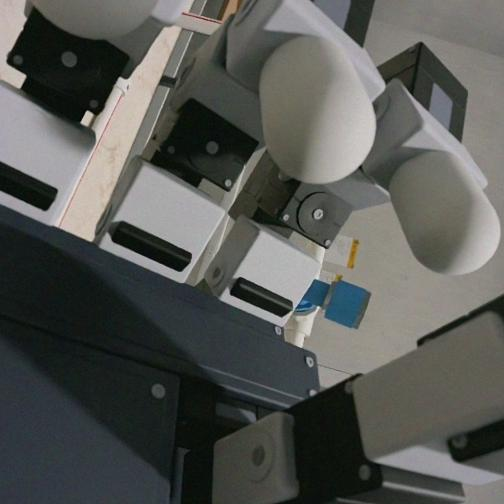

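Scene clock: 28.13 s.
left_arm: end_effector_position=(+0.4528, +0.2033, +0.4445) hand_goal=(+0.000, +0.754, +0.576, +0.696, +0.000, +0.754, +0.576, +0.696, +0.000, +0.754, +0.576, +0.696, +0.714, +0.678, +0.226, +0.168) hand_measured=(-0.190, +0.754, +0.576, +0.696, -0.002, +0.754, +0.576, +0.696, -0.002, +0.754, +0.576, +0.696, +0.716, +0.678, +0.226, +0.168) hand_current_ma=(+0, +0, +0, +0, +0, +0, +0, +0, +0, +0, +0, +0, +0, +0, +0, +0) hand_state=(overload, goal, goal, goal, goal, goal, goal, goal, goal, goal, goal, goal, goal, goal, goal, goal) hand_current_limit=0.40 hand_speed=-0.60 end_effector_quat_wxyz=(-0.172, +0.692, +0.473, +0.518) | right_arm: end_effector_position=(+0.4303, +0.3239, +0.3612) hand_goal=(+0.000, +0.754, +0.576, +0.696, +0.000, +0.754, +0.576, +0.696, +0.000, +0.754, +0.576, +0.696, -0.572, +0.678, -0.280, -0.318) hand_measured=(-0.002, +0.754, +0.574, +0.694, -0.002, +0.754, +0.574, +0.694, -0.002, +0.754, +0.574, +0.694, -0.578, +0.676, -0.280, -0.316) hand_current_ma=(+0, +0, +0, +0, +0, +0, +0, +0, +0, +0, +0, +0, -2, +0, +0, +0) hand_state=(goal, goal, goal, goal, goal, goal, goal, goal, goal, goal, goal, goal, goal, goal, goal, goal) hand_current_limit=0.40 hand_speed=-0.60 end_effector_quat_wxyz=(+0.536, -0.269, +0.705, +0.378)
Joint positions: left_arm=[0.364 0.956 1.031 -0.557 -0.504 1.045] | right_arm=[0.327 1.327 0.899 0.253 -0.645 -1.428]
Joint torques (N m): left_arm=[1.26 -5.95 9.26 1.61 -0.29 0.11] | right_arm=[-0.38 -9.99 15.73 3.54 -0.23 -0.01]
Heat: left arm: hottest waist 38 °C; right arm: hottest waist 36 °C.
Hand target: left_arm +0.4511, +0.2050, +0.4376; -0.177, +0.697, +0.471, +0.511 | right_arm +0.4425, +0.3291, +0.3825; +0.559, -0.281, +0.685, +0.374
Off the commanded pose: left_arm 0.007 m, 1 deg | right_arm 0.025 m, 4 deg.
Step readings (end_effector_position of left_arm | right_arm):
0: (+0.4528, +0.2033, +0.4445) | (+0.3928, +0.3392, +0.3419)
1: (+0.4528, +0.2033, +0.4445) | (+0.3927, +0.3392, +0.3418)
2: (+0.4528, +0.2033, +0.4445) | (+0.3945, +0.3382, +0.3423)
4: (+0.4528, +0.2033, +0.4445) | (+0.4007, +0.3359, +0.3452)
8: (+0.4528, +0.2033, +0.4445) | (+0.4199, +0.3273, +0.3579)
15: (+0.4528, +0.2033, +0.4445) | (+0.4292, +0.3231, +0.3661)
Images, in order (width x height): cam_high 504x504, cam_right_wrist 504x504.

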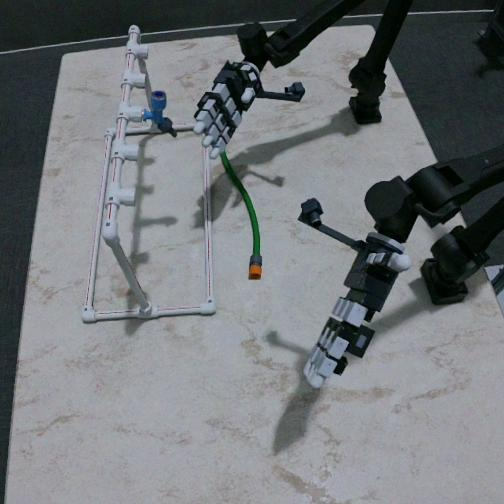

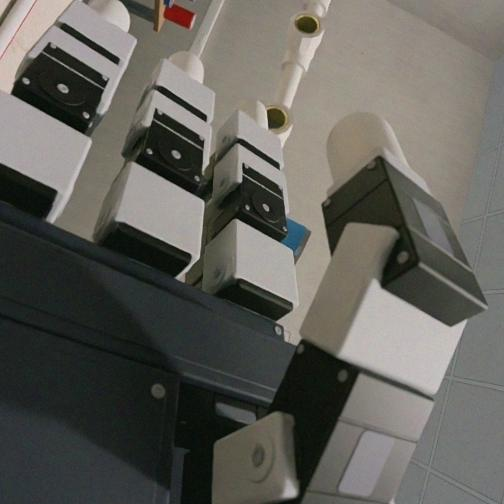

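Emit:
{"fn": "execute_actions", "kwargs": {"actions": [[[0,0,0,0,0,0,0,0.754,0.576,0.696,0,0.754,0.576,0.696,0,0.754,0.576,0.696,0.714,0.678,0.226,0.168,0.4,-0.6,0.055,-0.0417,-0.0334,-0.0219,0.0374,0.0642,0,0.754,0.576,0.696,0,0.754,0.576,0.696,0,0.754,0.576,0.696,0.714,0.678,0.226,0.168,0.4,-0.6]],[[0,0,0,0,0,0,0,0.754,0.576,0.696,0,0.754,0.576,0.696,0,0.754,0.576,0.696,0.714,0.678,0.226,0.168,0.4,-0.6,0.0495,-0.0501,-0.0304,-0.0219,0.0374,0.0642,0,0.754,0.576,0.696,0,0.754,0.576,0.696,0,0.754,0.576,0.696,0.714,0.678,0.226,0.168,0.4,-0.6]]], "cameras": ["cam_high", "cam_right_wrist"]}}

Emit:
{"fn": "zoom_image", "kwargs": {"camera": "cam_right_wrist", "region": [254, 0, 504, 250]}}

Emit:
{"fn": "zoom_image", "kwargs": {"camera": "cam_high", "region": [100, 50, 260, 210]}}

Scene clock: 35.27 s.
left_arm: end_effector_position=(+0.4528, +0.2033, +0.4445) hand_goal=(+0.000, +0.754, +0.576, +0.696, +0.000, +0.754, +0.576, +0.696, +0.000, +0.754, +0.576, +0.696, +0.714, +0.678, +0.226, +0.168) hand_measured=(-0.190, +0.754, +0.576, +0.696, -0.002, +0.754, +0.576, +0.696, -0.002, +0.754, +0.576, +0.696, +0.716, +0.678, +0.226, +0.168) hand_current_ma=(+0, +0, +0, +0, +0, +0, +0, +0, +0, +0, +0, +0, +0, +0, +0, +0) hand_state=(overload, goal, goal, goal, goal, goal, goal, goal, goal, goal, goal, goal, goal, goal, goal, goal) hand_current_limit=0.40 hand_speed=-0.60 end_effector_quat_wxyz=(-0.172, +0.692, +0.473, +0.518) | right_arm: end_effector_position=(+0.4400, +0.2695, +0.3154) hand_goal=(+0.000, +0.754, +0.576, +0.696, +0.000, +0.754, +0.576, +0.696, +0.000, +0.754, +0.576, +0.696, +0.714, +0.678, +0.226, +0.168) hand_measured=(-0.002, +0.758, +0.574, +0.694, -0.002, +0.758, +0.576, +0.694, -0.002, +0.758, +0.576, +0.694, +0.716, +0.676, +0.222, +0.166) hand_current_ma=(+0, +1, +0, +0, +0, +1, +0, +0, +0, +1, +0, +0, +1, +0, -1, -1) hand_state=(goal, goal, goal, goal, goal, goal, goal, goal, goal, goal, goal, goal, goal, goal, goal, goal) hand_current_limit=0.40 hand_speed=-0.60 end_effector_quat_wxyz=(+0.379, -0.224, +0.755, +0.486)
Joint positions: left_arm=[0.364 0.956 1.031 -0.557 -0.504 1.045] | right_arm=[0.181 1.426 0.899 0.086 -0.97 -1.321]
Joint torques (N m): left_arm=[1.32 -5.95 9.26 1.59 -0.29 0.11] | right_arm=[-0.15 -11.11 11.25 1.92 -0.54 0.11]
Motor temperatures (°C): left_arm=[38 35 36 38 29 33] | right_arm=[36 36 35 34 34 30]
Heat: left arm: hottest waist 38 °C; right arm: hottest waist 36 °C.
Hand target: left_arm +0.4511, +0.2050, +0.4376; -0.177, +0.697, +0.471, +0.511 | right_arm +0.4461, +0.2700, +0.3120; +0.369, -0.217, +0.760, +0.489
Off the commanded pose: left_arm 0.007 m, 1 deg | right_arm 0.007 m, 1 deg.
Step readings (end_effector_position of left_arm | right_arm):
0: (+0.4528, +0.2033, +0.4445) | (+0.4303, +0.3239, +0.3611)
1: (+0.4528, +0.2033, +0.4445) | (+0.4292, +0.3241, +0.3613)
2: (+0.4528, +0.2033, +0.4445) | (+0.4258, +0.3233, +0.3616)
4: (+0.4528, +0.2033, +0.4445) | (+0.4210, +0.3183, +0.3611)
8: (+0.4528, +0.2033, +0.4445) | (+0.4277, +0.3056, +0.3528)
15: (+0.4528, +0.2033, +0.4445) | (+0.4353, +0.2977, +0.3439)
16: (+0.4528, +0.2033, +0.4445) | (+0.4343, +0.2977, +0.3441)
17: (+0.4528, +0.2033, +0.4445) | (+0.4311, +0.2966, +0.3442)
19: (+0.4528, +0.2033, +0.4445) | (+0.4260, +0.2910, +0.3427)
23: (+0.4528, +0.2033, +0.4445) | (+0.4327, +0.2783, +0.3297)
30: (+0.4528, +0.2033, +0.4445) | (+0.4404, +0.2695, +0.3158)
Images, in order (width x height): cam_high 504x504, cam_right_wrist 504x504.

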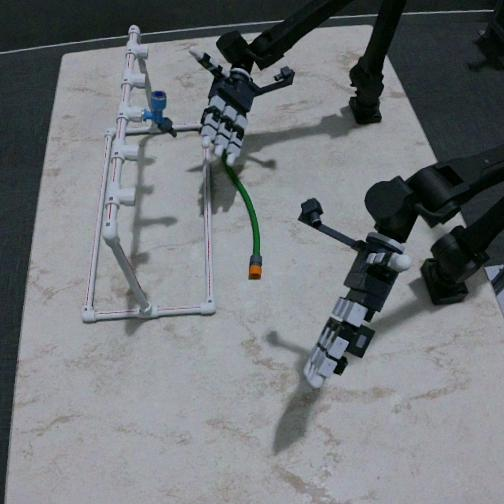

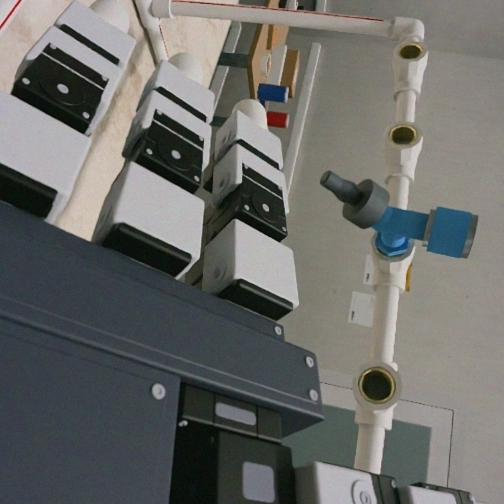

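Scaled by 2.016 from the camera's 504x504 image, which has a finer 720x720 frame.

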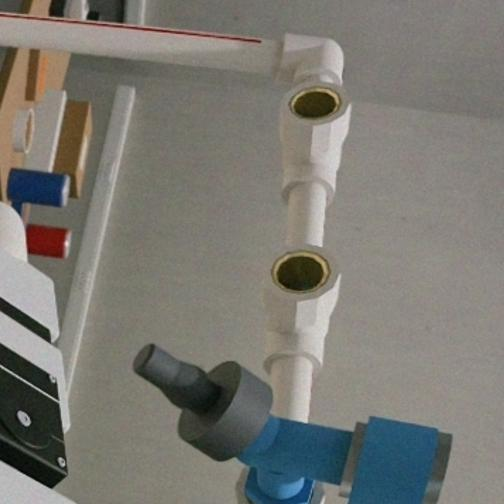

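Scaled by 3.150 from the camera's 504x504 image, which has a finer 720x720 frame.

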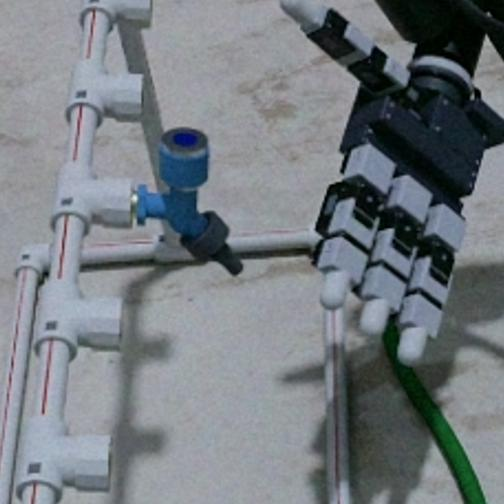

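Emit:
{"fn": "zoom_image", "kwargs": {"camera": "cam_high", "region": [215, 220, 295, 300]}}

Scaled by 6.300 from the camera's 504x504 image, which has a finer 720x720 frame.

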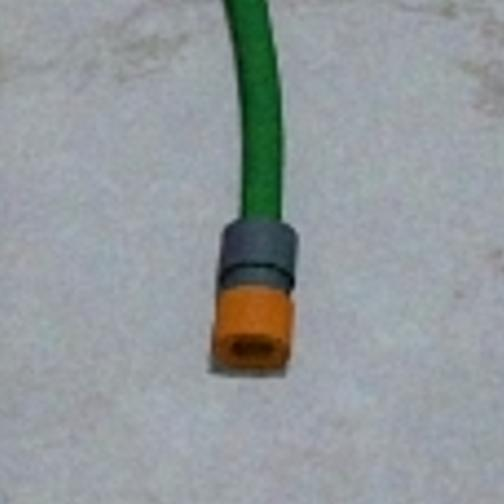

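Emit:
{"fn": "execute_actions", "kwargs": {"actions": [[[0.0155,-0.0283,-0.0155,0,0,0,0,0.754,0.576,0.696,0,0.754,0.576,0.696,0,0.754,0.576,0.696,0.714,0.678,0.226,0.168,0.4,-0.6,0.0232,0.0043,0.0542,0.0343,0.0285,-0.0526,0,0.754,0.576,0.696,0,0.754,0.576,0.696,0,0.754,0.576,0.696,0.714,0.678,0.226,0.168,0.4,-0.6]],[[0.0155,-0.0283,-0.0155,0,0,0,0,0.754,0.576,0.696,0,0.754,0.576,0.696,0,0.754,0.576,0.696,0.714,0.678,0.226,0.168,0.4,-0.6,0.0168,0.0135,0.0548,0.0343,0.0285,-0.0526,0,0.754,0.576,0.696,0,0.754,0.576,0.696,0,0.754,0.576,0.696,0.714,0.678,0.226,0.168,0.4,-0.6]],[[0.0155,-0.0283,-0.0155,0,0,0,0,0.754,0.576,0.696,0,0.754,0.576,0.696,0,0.754,0.576,0.696,0.714,0.678,0.226,0.168,0.4,-0.6,0.009,0.0215,0.0542,0.0343,0.0285,-0.0526,0,0.754,0.576,0.696,0,0.754,0.576,0.696,0,0.754,0.576,0.696,0.714,0.678,0.226,0.168,0.4,-0.6]],[[0.0155,-0.0283,-0.0155,0,0,0,0,0.754,0.576,0.696,0,0.754,0.576,0.696,0,0.754,0.576,0.696,0.714,0.678,0.226,0.168,0.4,-0.6,0,0.0282,0.052,0.0343,0.0285,-0.0526,0,0.754,0.576,0.696,0,0.754,0.576,0.696,0,0.754,0.576,0.696,0.714,0.678,0.226,0.168,0.4,-0.6]],[[0.0155,-0.0283,-0.0155,0,0,0,0,0.754,0.576,0.696,0,0.754,0.576,0.696,0,0.754,0.576,0.696,0.714,0.678,0.226,0.168,0.4,-0.6,-0.0095,0.0325,0.0483,0.0343,0.0285,-0.0526,0,0.754,0.576,0.696,0,0.754,0.576,0.696,0,0.754,0.576,0.696,0.714,0.678,0.226,0.168,0.4,-0.6]]], "cameras": ["cam_high", "cam_right_wrist"]}}

Scene clock: 47.97 s.
left_arm: end_effector_position=(+0.3602, +0.2352, +0.4717) hand_goal=(+0.000, +0.754, +0.576, +0.696, +0.000, +0.754, +0.576, +0.696, +0.000, +0.754, +0.576, +0.696, +0.714, +0.678, +0.226, +0.168) hand_measured=(-0.190, +0.754, +0.576, +0.696, -0.002, +0.754, +0.576, +0.696, -0.002, +0.754, +0.576, +0.696, +0.716, +0.678, +0.226, +0.168) hand_current_ma=(+0, +0, +0, +0, +0, +0, +0, +0, +0, +0, +0, +0, +0, +0, +0, +0) hand_state=(overload, goal, goal, goal, goal, goal, goal, goal, goal, goal, goal, goal, goal, goal, goal, goal) hand_current_limit=0.40 hand_speed=-0.60 end_effector_quat_wxyz=(-0.173, +0.698, +0.474, +0.508) | right_arm: end_effector_position=(+0.4326, +0.4166, +0.2123) hand_goal=(+0.000, +0.754, +0.576, +0.696, +0.000, +0.754, +0.576, +0.696, +0.000, +0.754, +0.576, +0.696, +0.714, +0.678, +0.226, +0.168) hand_measured=(-0.002, +0.752, +0.576, +0.694, -0.002, +0.752, +0.576, +0.694, -0.002, +0.752, +0.576, +0.694, +0.714, +0.676, +0.222, +0.166) hand_current_ma=(+0, +0, +0, +0, +0, +0, +0, +0, +0, +0, +0, +0, +0, +0, -1, -1) hand_state=(goal, goal, goal, goal, goal, goal, goal, goal, goal, goal, goal, goal, goal, goal, goal, goal) hand_current_limit=0.40 hand_speed=-0.60 end_effector_quat_wxyz=(+0.394, -0.493, +0.775, +0.037)
Joint positions: left_arm=[0.63 0.784 1.027 -0.697 -0.265 1.175] | right_arm=[0.615 1.51 1.2 -0.448 -0.032 -2.074]
Joint torques (N m): left_arm=[1.38 -3.9 10.58 1.7 -0.14 0.11] | right_arm=[0.15 -13.04 16.28 1.99 0.04 -0.05]
Heat: left arm: hottest waist 38 °C; right arm: hottest waist 36 °C.
Hand target: left_arm +0.3564, +0.2351, +0.4778; -0.177, +0.697, +0.471, +0.511 | right_arm +0.4498, +0.4245, +0.2255; +0.403, -0.495, +0.770, +0.032
Off the commanded pose: left_arm 0.007 m, 1 deg | right_arm 0.023 m, 1 deg.
Step readings (end_effector_position of left_arm | right_arm):
0: (+0.4528, +0.2033, +0.4445) | (+0.4400, +0.2695, +0.3153)
1: (+0.4528, +0.2032, +0.4443) | (+0.4404, +0.2695, +0.3149)
2: (+0.4525, +0.2035, +0.4436) | (+0.4426, +0.2707, +0.3110)
4: (+0.4508, +0.2039, +0.4420) | (+0.4457, +0.2745, +0.3007)
8: (+0.4418, +0.2101, +0.4426) | (+0.4387, +0.2871, +0.2838)
15: (+0.4363, +0.2107, +0.4483) | (+0.4330, +0.2960, +0.2788)
16: (+0.4364, +0.2106, +0.4482) | (+0.4341, +0.2960, +0.2787)
17: (+0.4359, +0.2106, +0.4474) | (+0.4373, +0.2974, +0.2757)
19: (+0.4334, +0.2108, +0.4469) | (+0.4425, +0.3020, +0.2698)
23: (+0.4226, +0.2164, +0.4523) | (+0.4395, +0.3161, +0.2659)
30: (+0.4166, +0.2166, +0.4581) | (+0.4332, +0.3265, +0.2658)
31: (+0.4166, +0.2164, +0.4578) | (+0.4341, +0.3261, +0.2648)
32: (+0.4162, +0.2163, +0.4571) | (+0.4372, +0.3267, +0.2609)
34: (+0.4137, +0.2168, +0.4561) | (+0.4422, +0.3302, +0.2535)
38: (+0.4032, +0.2230, +0.4598) | (+0.4390, +0.3450, +0.2488)
45: (+0.3978, +0.2228, +0.4645) | (+0.4323, +0.3569, +0.2506)
46: (+0.3978, +0.2226, +0.4641) | (+0.4335, +0.3564, +0.2496)
47: (+0.3974, +0.2224, +0.4635) | (+0.4368, +0.3561, +0.2457)
49: (+0.3948, +0.2230, +0.4624) | (+0.4430, +0.3583, +0.2381)
53: (+0.3837, +0.2295, +0.4655) | (+0.4407, +0.3741, +0.2317)
60: (+0.3788, +0.2291, +0.4693) | (+0.4317, +0.3873, +0.2307)
61: (+0.3789, +0.2288, +0.4690) | (+0.4332, +0.3864, +0.2298)
62: (+0.3784, +0.2285, +0.4685) | (+0.4368, +0.3854, +0.2269)
64: (+0.3757, +0.2292, +0.4671) | (+0.4441, +0.3864, +0.2210)
68: (+0.3645, +0.2363, +0.4692) | (+0.4431, +0.4030, +0.2161)
75: (+0.3601, +0.2355, +0.4721) | (+0.4320, +0.4175, +0.2125)
Images, in order (width x height): cam_high 504x504, cam_right_wrist 504x504.

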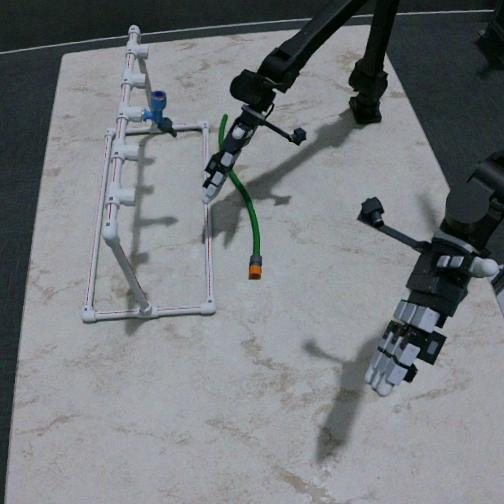

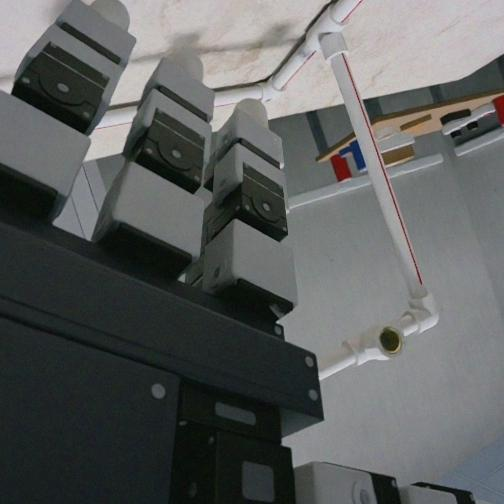

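Emit:
{"fn": "execute_actions", "kwargs": {"actions": [[[-0.0805,0.0333,-0.0072,0.0358,-0.0364,0.0012,0,0.754,0.576,0.696,0,0.754,0.576,0.696,0,0.754,0.576,0.696,0.714,0.678,0.226,0.168,0.4,-0.6,0.0663,-0.0212,-0.0942,-0.0343,-0.0285,0.0526,0,0.754,0.576,0.696,0,0.754,0.576,0.696,0,0.754,0.576,0.696,0.714,0.678,0.226,0.168,0.4,-0.6]],[[-0.0808,0.0332,-0.0018,0.0358,-0.0364,0.0012,0,0.754,0.576,0.696,0,0.754,0.576,0.696,0,0.754,0.576,0.696,0.714,0.678,0.226,0.168,0.4,-0.6,0.0525,-0.0185,-0.1013,-0.0343,-0.0285,0.0526,0,0.754,0.576,0.696,0,0.754,0.576,0.696,0,0.754,0.576,0.696,0.714,0.678,0.226,0.168,0.4,-0.6]],[[-0.0807,0.0335,0.0038,0.0358,-0.0364,0.0012,0,0.754,0.576,0.696,0,0.754,0.576,0.696,0,0.754,0.576,0.696,0.714,0.678,0.226,0.168,0.4,-0.6,0.04,-0.0142,-0.108,-0.0343,-0.0285,0.0526,0,0.754,0.576,0.696,0,0.754,0.576,0.696,0,0.754,0.576,0.696,0.714,0.678,0.226,0.168,0.4,-0.6]],[[-0.0797,0.0345,0.0092,0.0358,-0.0364,0.0012,0,0.754,0.576,0.696,0,0.754,0.576,0.696,0,0.754,0.576,0.696,0.714,0.678,0.226,0.168,0.4,-0.6,0.027,-0.0075,-0.1122,-0.0343,-0.0285,0.0526,0,0.754,0.576,0.696,0,0.754,0.576,0.696,0,0.754,0.576,0.696,0.714,0.678,0.226,0.168,0.4,-0.6]],[[-0.0783,0.0362,0.0142,0.0358,-0.0364,0.0012,0,0.754,0.576,0.696,0,0.754,0.576,0.696,0,0.754,0.576,0.696,0.714,0.678,0.226,0.168,0.4,-0.6,0.0162,0.0005,-0.1148,-0.0343,-0.0285,0.0526,0,0.754,0.576,0.696,0,0.754,0.576,0.696,0,0.754,0.576,0.696,0.714,0.678,0.226,0.168,0.4,-0.6]]], "cameras": ["all"]}}

Scene clock: 64.83 s.
left_arm: end_effector_position=(+0.4080, +0.0566, +0.2699) hand_goal=(+0.000, +0.754, +0.576, +0.696, +0.000, +0.754, +0.576, +0.696, +0.000, +0.754, +0.576, +0.696, +0.714, +0.678, +0.226, +0.168) hand_measured=(-0.190, +0.752, +0.576, +0.696, -0.002, +0.752, +0.576, +0.696, -0.002, +0.752, +0.576, +0.696, +0.714, +0.678, +0.224, +0.168) hand_current_ma=(+0, +0, +0, +0, +0, +0, +0, +0, +0, +0, +0, +0, +0, +0, +0, +0) hand_state=(overload, goal, goal, goal, goal, goal, goal, goal, goal, goal, goal, goal, goal, goal, goal, goal) hand_current_limit=0.40 hand_speed=-0.60 end_effector_quat_wxyz=(-0.230, +0.752, +0.601, +0.143) | right_arm: end_effector_position=(+0.2915, +0.1288, +0.3075) hand_goal=(+0.000, +0.754, +0.576, +0.696, +0.000, +0.754, +0.576, +0.696, +0.000, +0.754, +0.576, +0.696, +0.714, +0.678, +0.226, +0.168) hand_measured=(-0.002, +0.758, +0.576, +0.694, -0.002, +0.758, +0.576, +0.694, -0.002, +0.758, +0.576, +0.694, +0.718, +0.676, +0.224, +0.166) hand_current_ma=(+0, +1, +0, +0, +0, +1, +0, +0, +0, +1, +0, +0, +1, +0, -1, -1) hand_state=(goal, goal, goal, goal, goal, goal, goal, goal, goal, goal, goal, goal, goal, goal, goal, goal) hand_current_limit=0.40 hand_speed=-0.60 end_effector_quat_wxyz=(+0.366, -0.211, +0.760, +0.494)
Joint positions: left_arm=[-0.112 1.237 1.196 -1.669 -0.533 0.072] | right_arm=[-0.225 1.052 0.659 -0.669 -1.287 -1.953]
Joint torques (N m): left_arm=[0.67 -8.41 13.04 -0.16 -0.67 -0.13] | right_arm=[-0.67 -5.83 11.18 0.95 -1.17 -0.12]
Motor temperatures (°C): left_arm=[38 35 38 38 29 33] | right_arm=[36 37 41 34 34 30]
Heat: left arm: hottest waist 38 °C; right arm: hottest elbow 41 °C.
Hand target: left_arm +0.4198, +0.0551, +0.2983; -0.227, +0.740, +0.616, +0.146 | right_arm +0.2935, +0.1256, +0.3121; +0.369, -0.217, +0.760, +0.489
Off the commanded pose: left_arm 0.031 m, 2 deg | right_arm 0.006 m, 1 deg.
joint sent to its limit (left arm) — joint 4 (wrist pitch), lower limit. The joint targets are off in orientation, not in position.
Step readings (end_effector_position of left_arm | right_arm):
0: (+0.3602, +0.2352, +0.4717) | (+0.4325, +0.4165, +0.2122)
1: (+0.3595, +0.2360, +0.4709) | (+0.4318, +0.4168, +0.2127)
2: (+0.3578, +0.2374, +0.4672) | (+0.4298, +0.4166, +0.2148)
4: (+0.3566, +0.2325, +0.4553) | (+0.4215, +0.4121, +0.2202)
8: (+0.3656, +0.2046, +0.4388) | (+0.4142, +0.3808, +0.2244)
15: (+0.3657, +0.1985, +0.4298) | (+0.4220, +0.3603, +0.2365)
16: (+0.3653, +0.1992, +0.4284) | (+0.4201, +0.3611, +0.2374)
17: (+0.3635, +0.1999, +0.4250) | (+0.4151, +0.3611, +0.2397)
19: (+0.3634, +0.1910, +0.4127) | (+0.3988, +0.3528, +0.2426)
23: (+0.3746, +0.1627, +0.3872) | (+0.3834, +0.3214, +0.2427)
30: (+0.3761, +0.1614, +0.3662) | (+0.3896, +0.3032, +0.2529)
31: (+0.3753, +0.1614, +0.3657) | (+0.3879, +0.3036, +0.2542)
32: (+0.3734, +0.1609, +0.3649) | (+0.3833, +0.3022, +0.2573)
34: (+0.3738, +0.1504, +0.3599) | (+0.3684, +0.2932, +0.2627)
38: (+0.3839, +0.1253, +0.3439) | (+0.3561, +0.2624, +0.2648)
45: (+0.3850, +0.1252, +0.3301) | (+0.3583, +0.2456, +0.2723)
46: (+0.3843, +0.1252, +0.3311) | (+0.3568, +0.2457, +0.2733)
47: (+0.3832, +0.1240, +0.3316) | (+0.3526, +0.2432, +0.2772)
49: (+0.3844, +0.1136, +0.3294) | (+0.3395, +0.2332, +0.2842)
53: (+0.3944, +0.0908, +0.3135) | (+0.3299, +0.2036, +0.2881)
60: (+0.3955, +0.0903, +0.2980) | (+0.3289, +0.1877, +0.2933)
61: (+0.3950, +0.0902, +0.2992) | (+0.3274, +0.1874, +0.2943)
62: (+0.3946, +0.0878, +0.2992) | (+0.3233, +0.1840, +0.2982)
64: (+0.3963, +0.0776, +0.2969) | (+0.3118, +0.1726, +0.3064)
68: (+0.4052, +0.0574, +0.2811) | (+0.3031, +0.1434, +0.3105)
75: (+0.4084, +0.0554, +0.2690) | (+0.2973, +0.1285, +0.3108)

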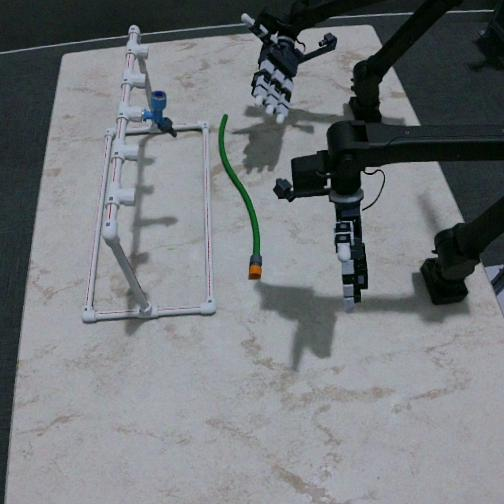

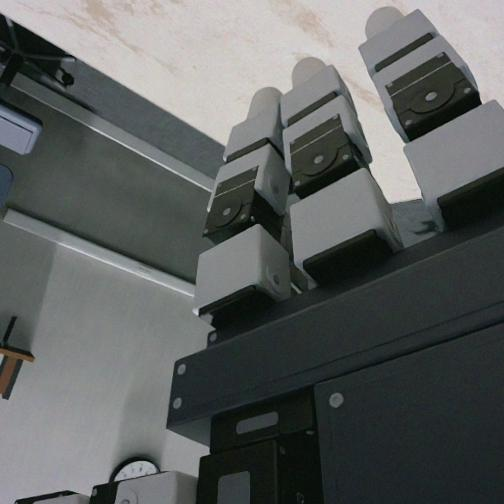

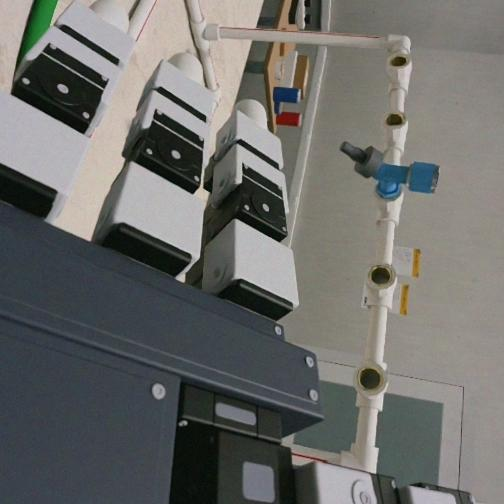

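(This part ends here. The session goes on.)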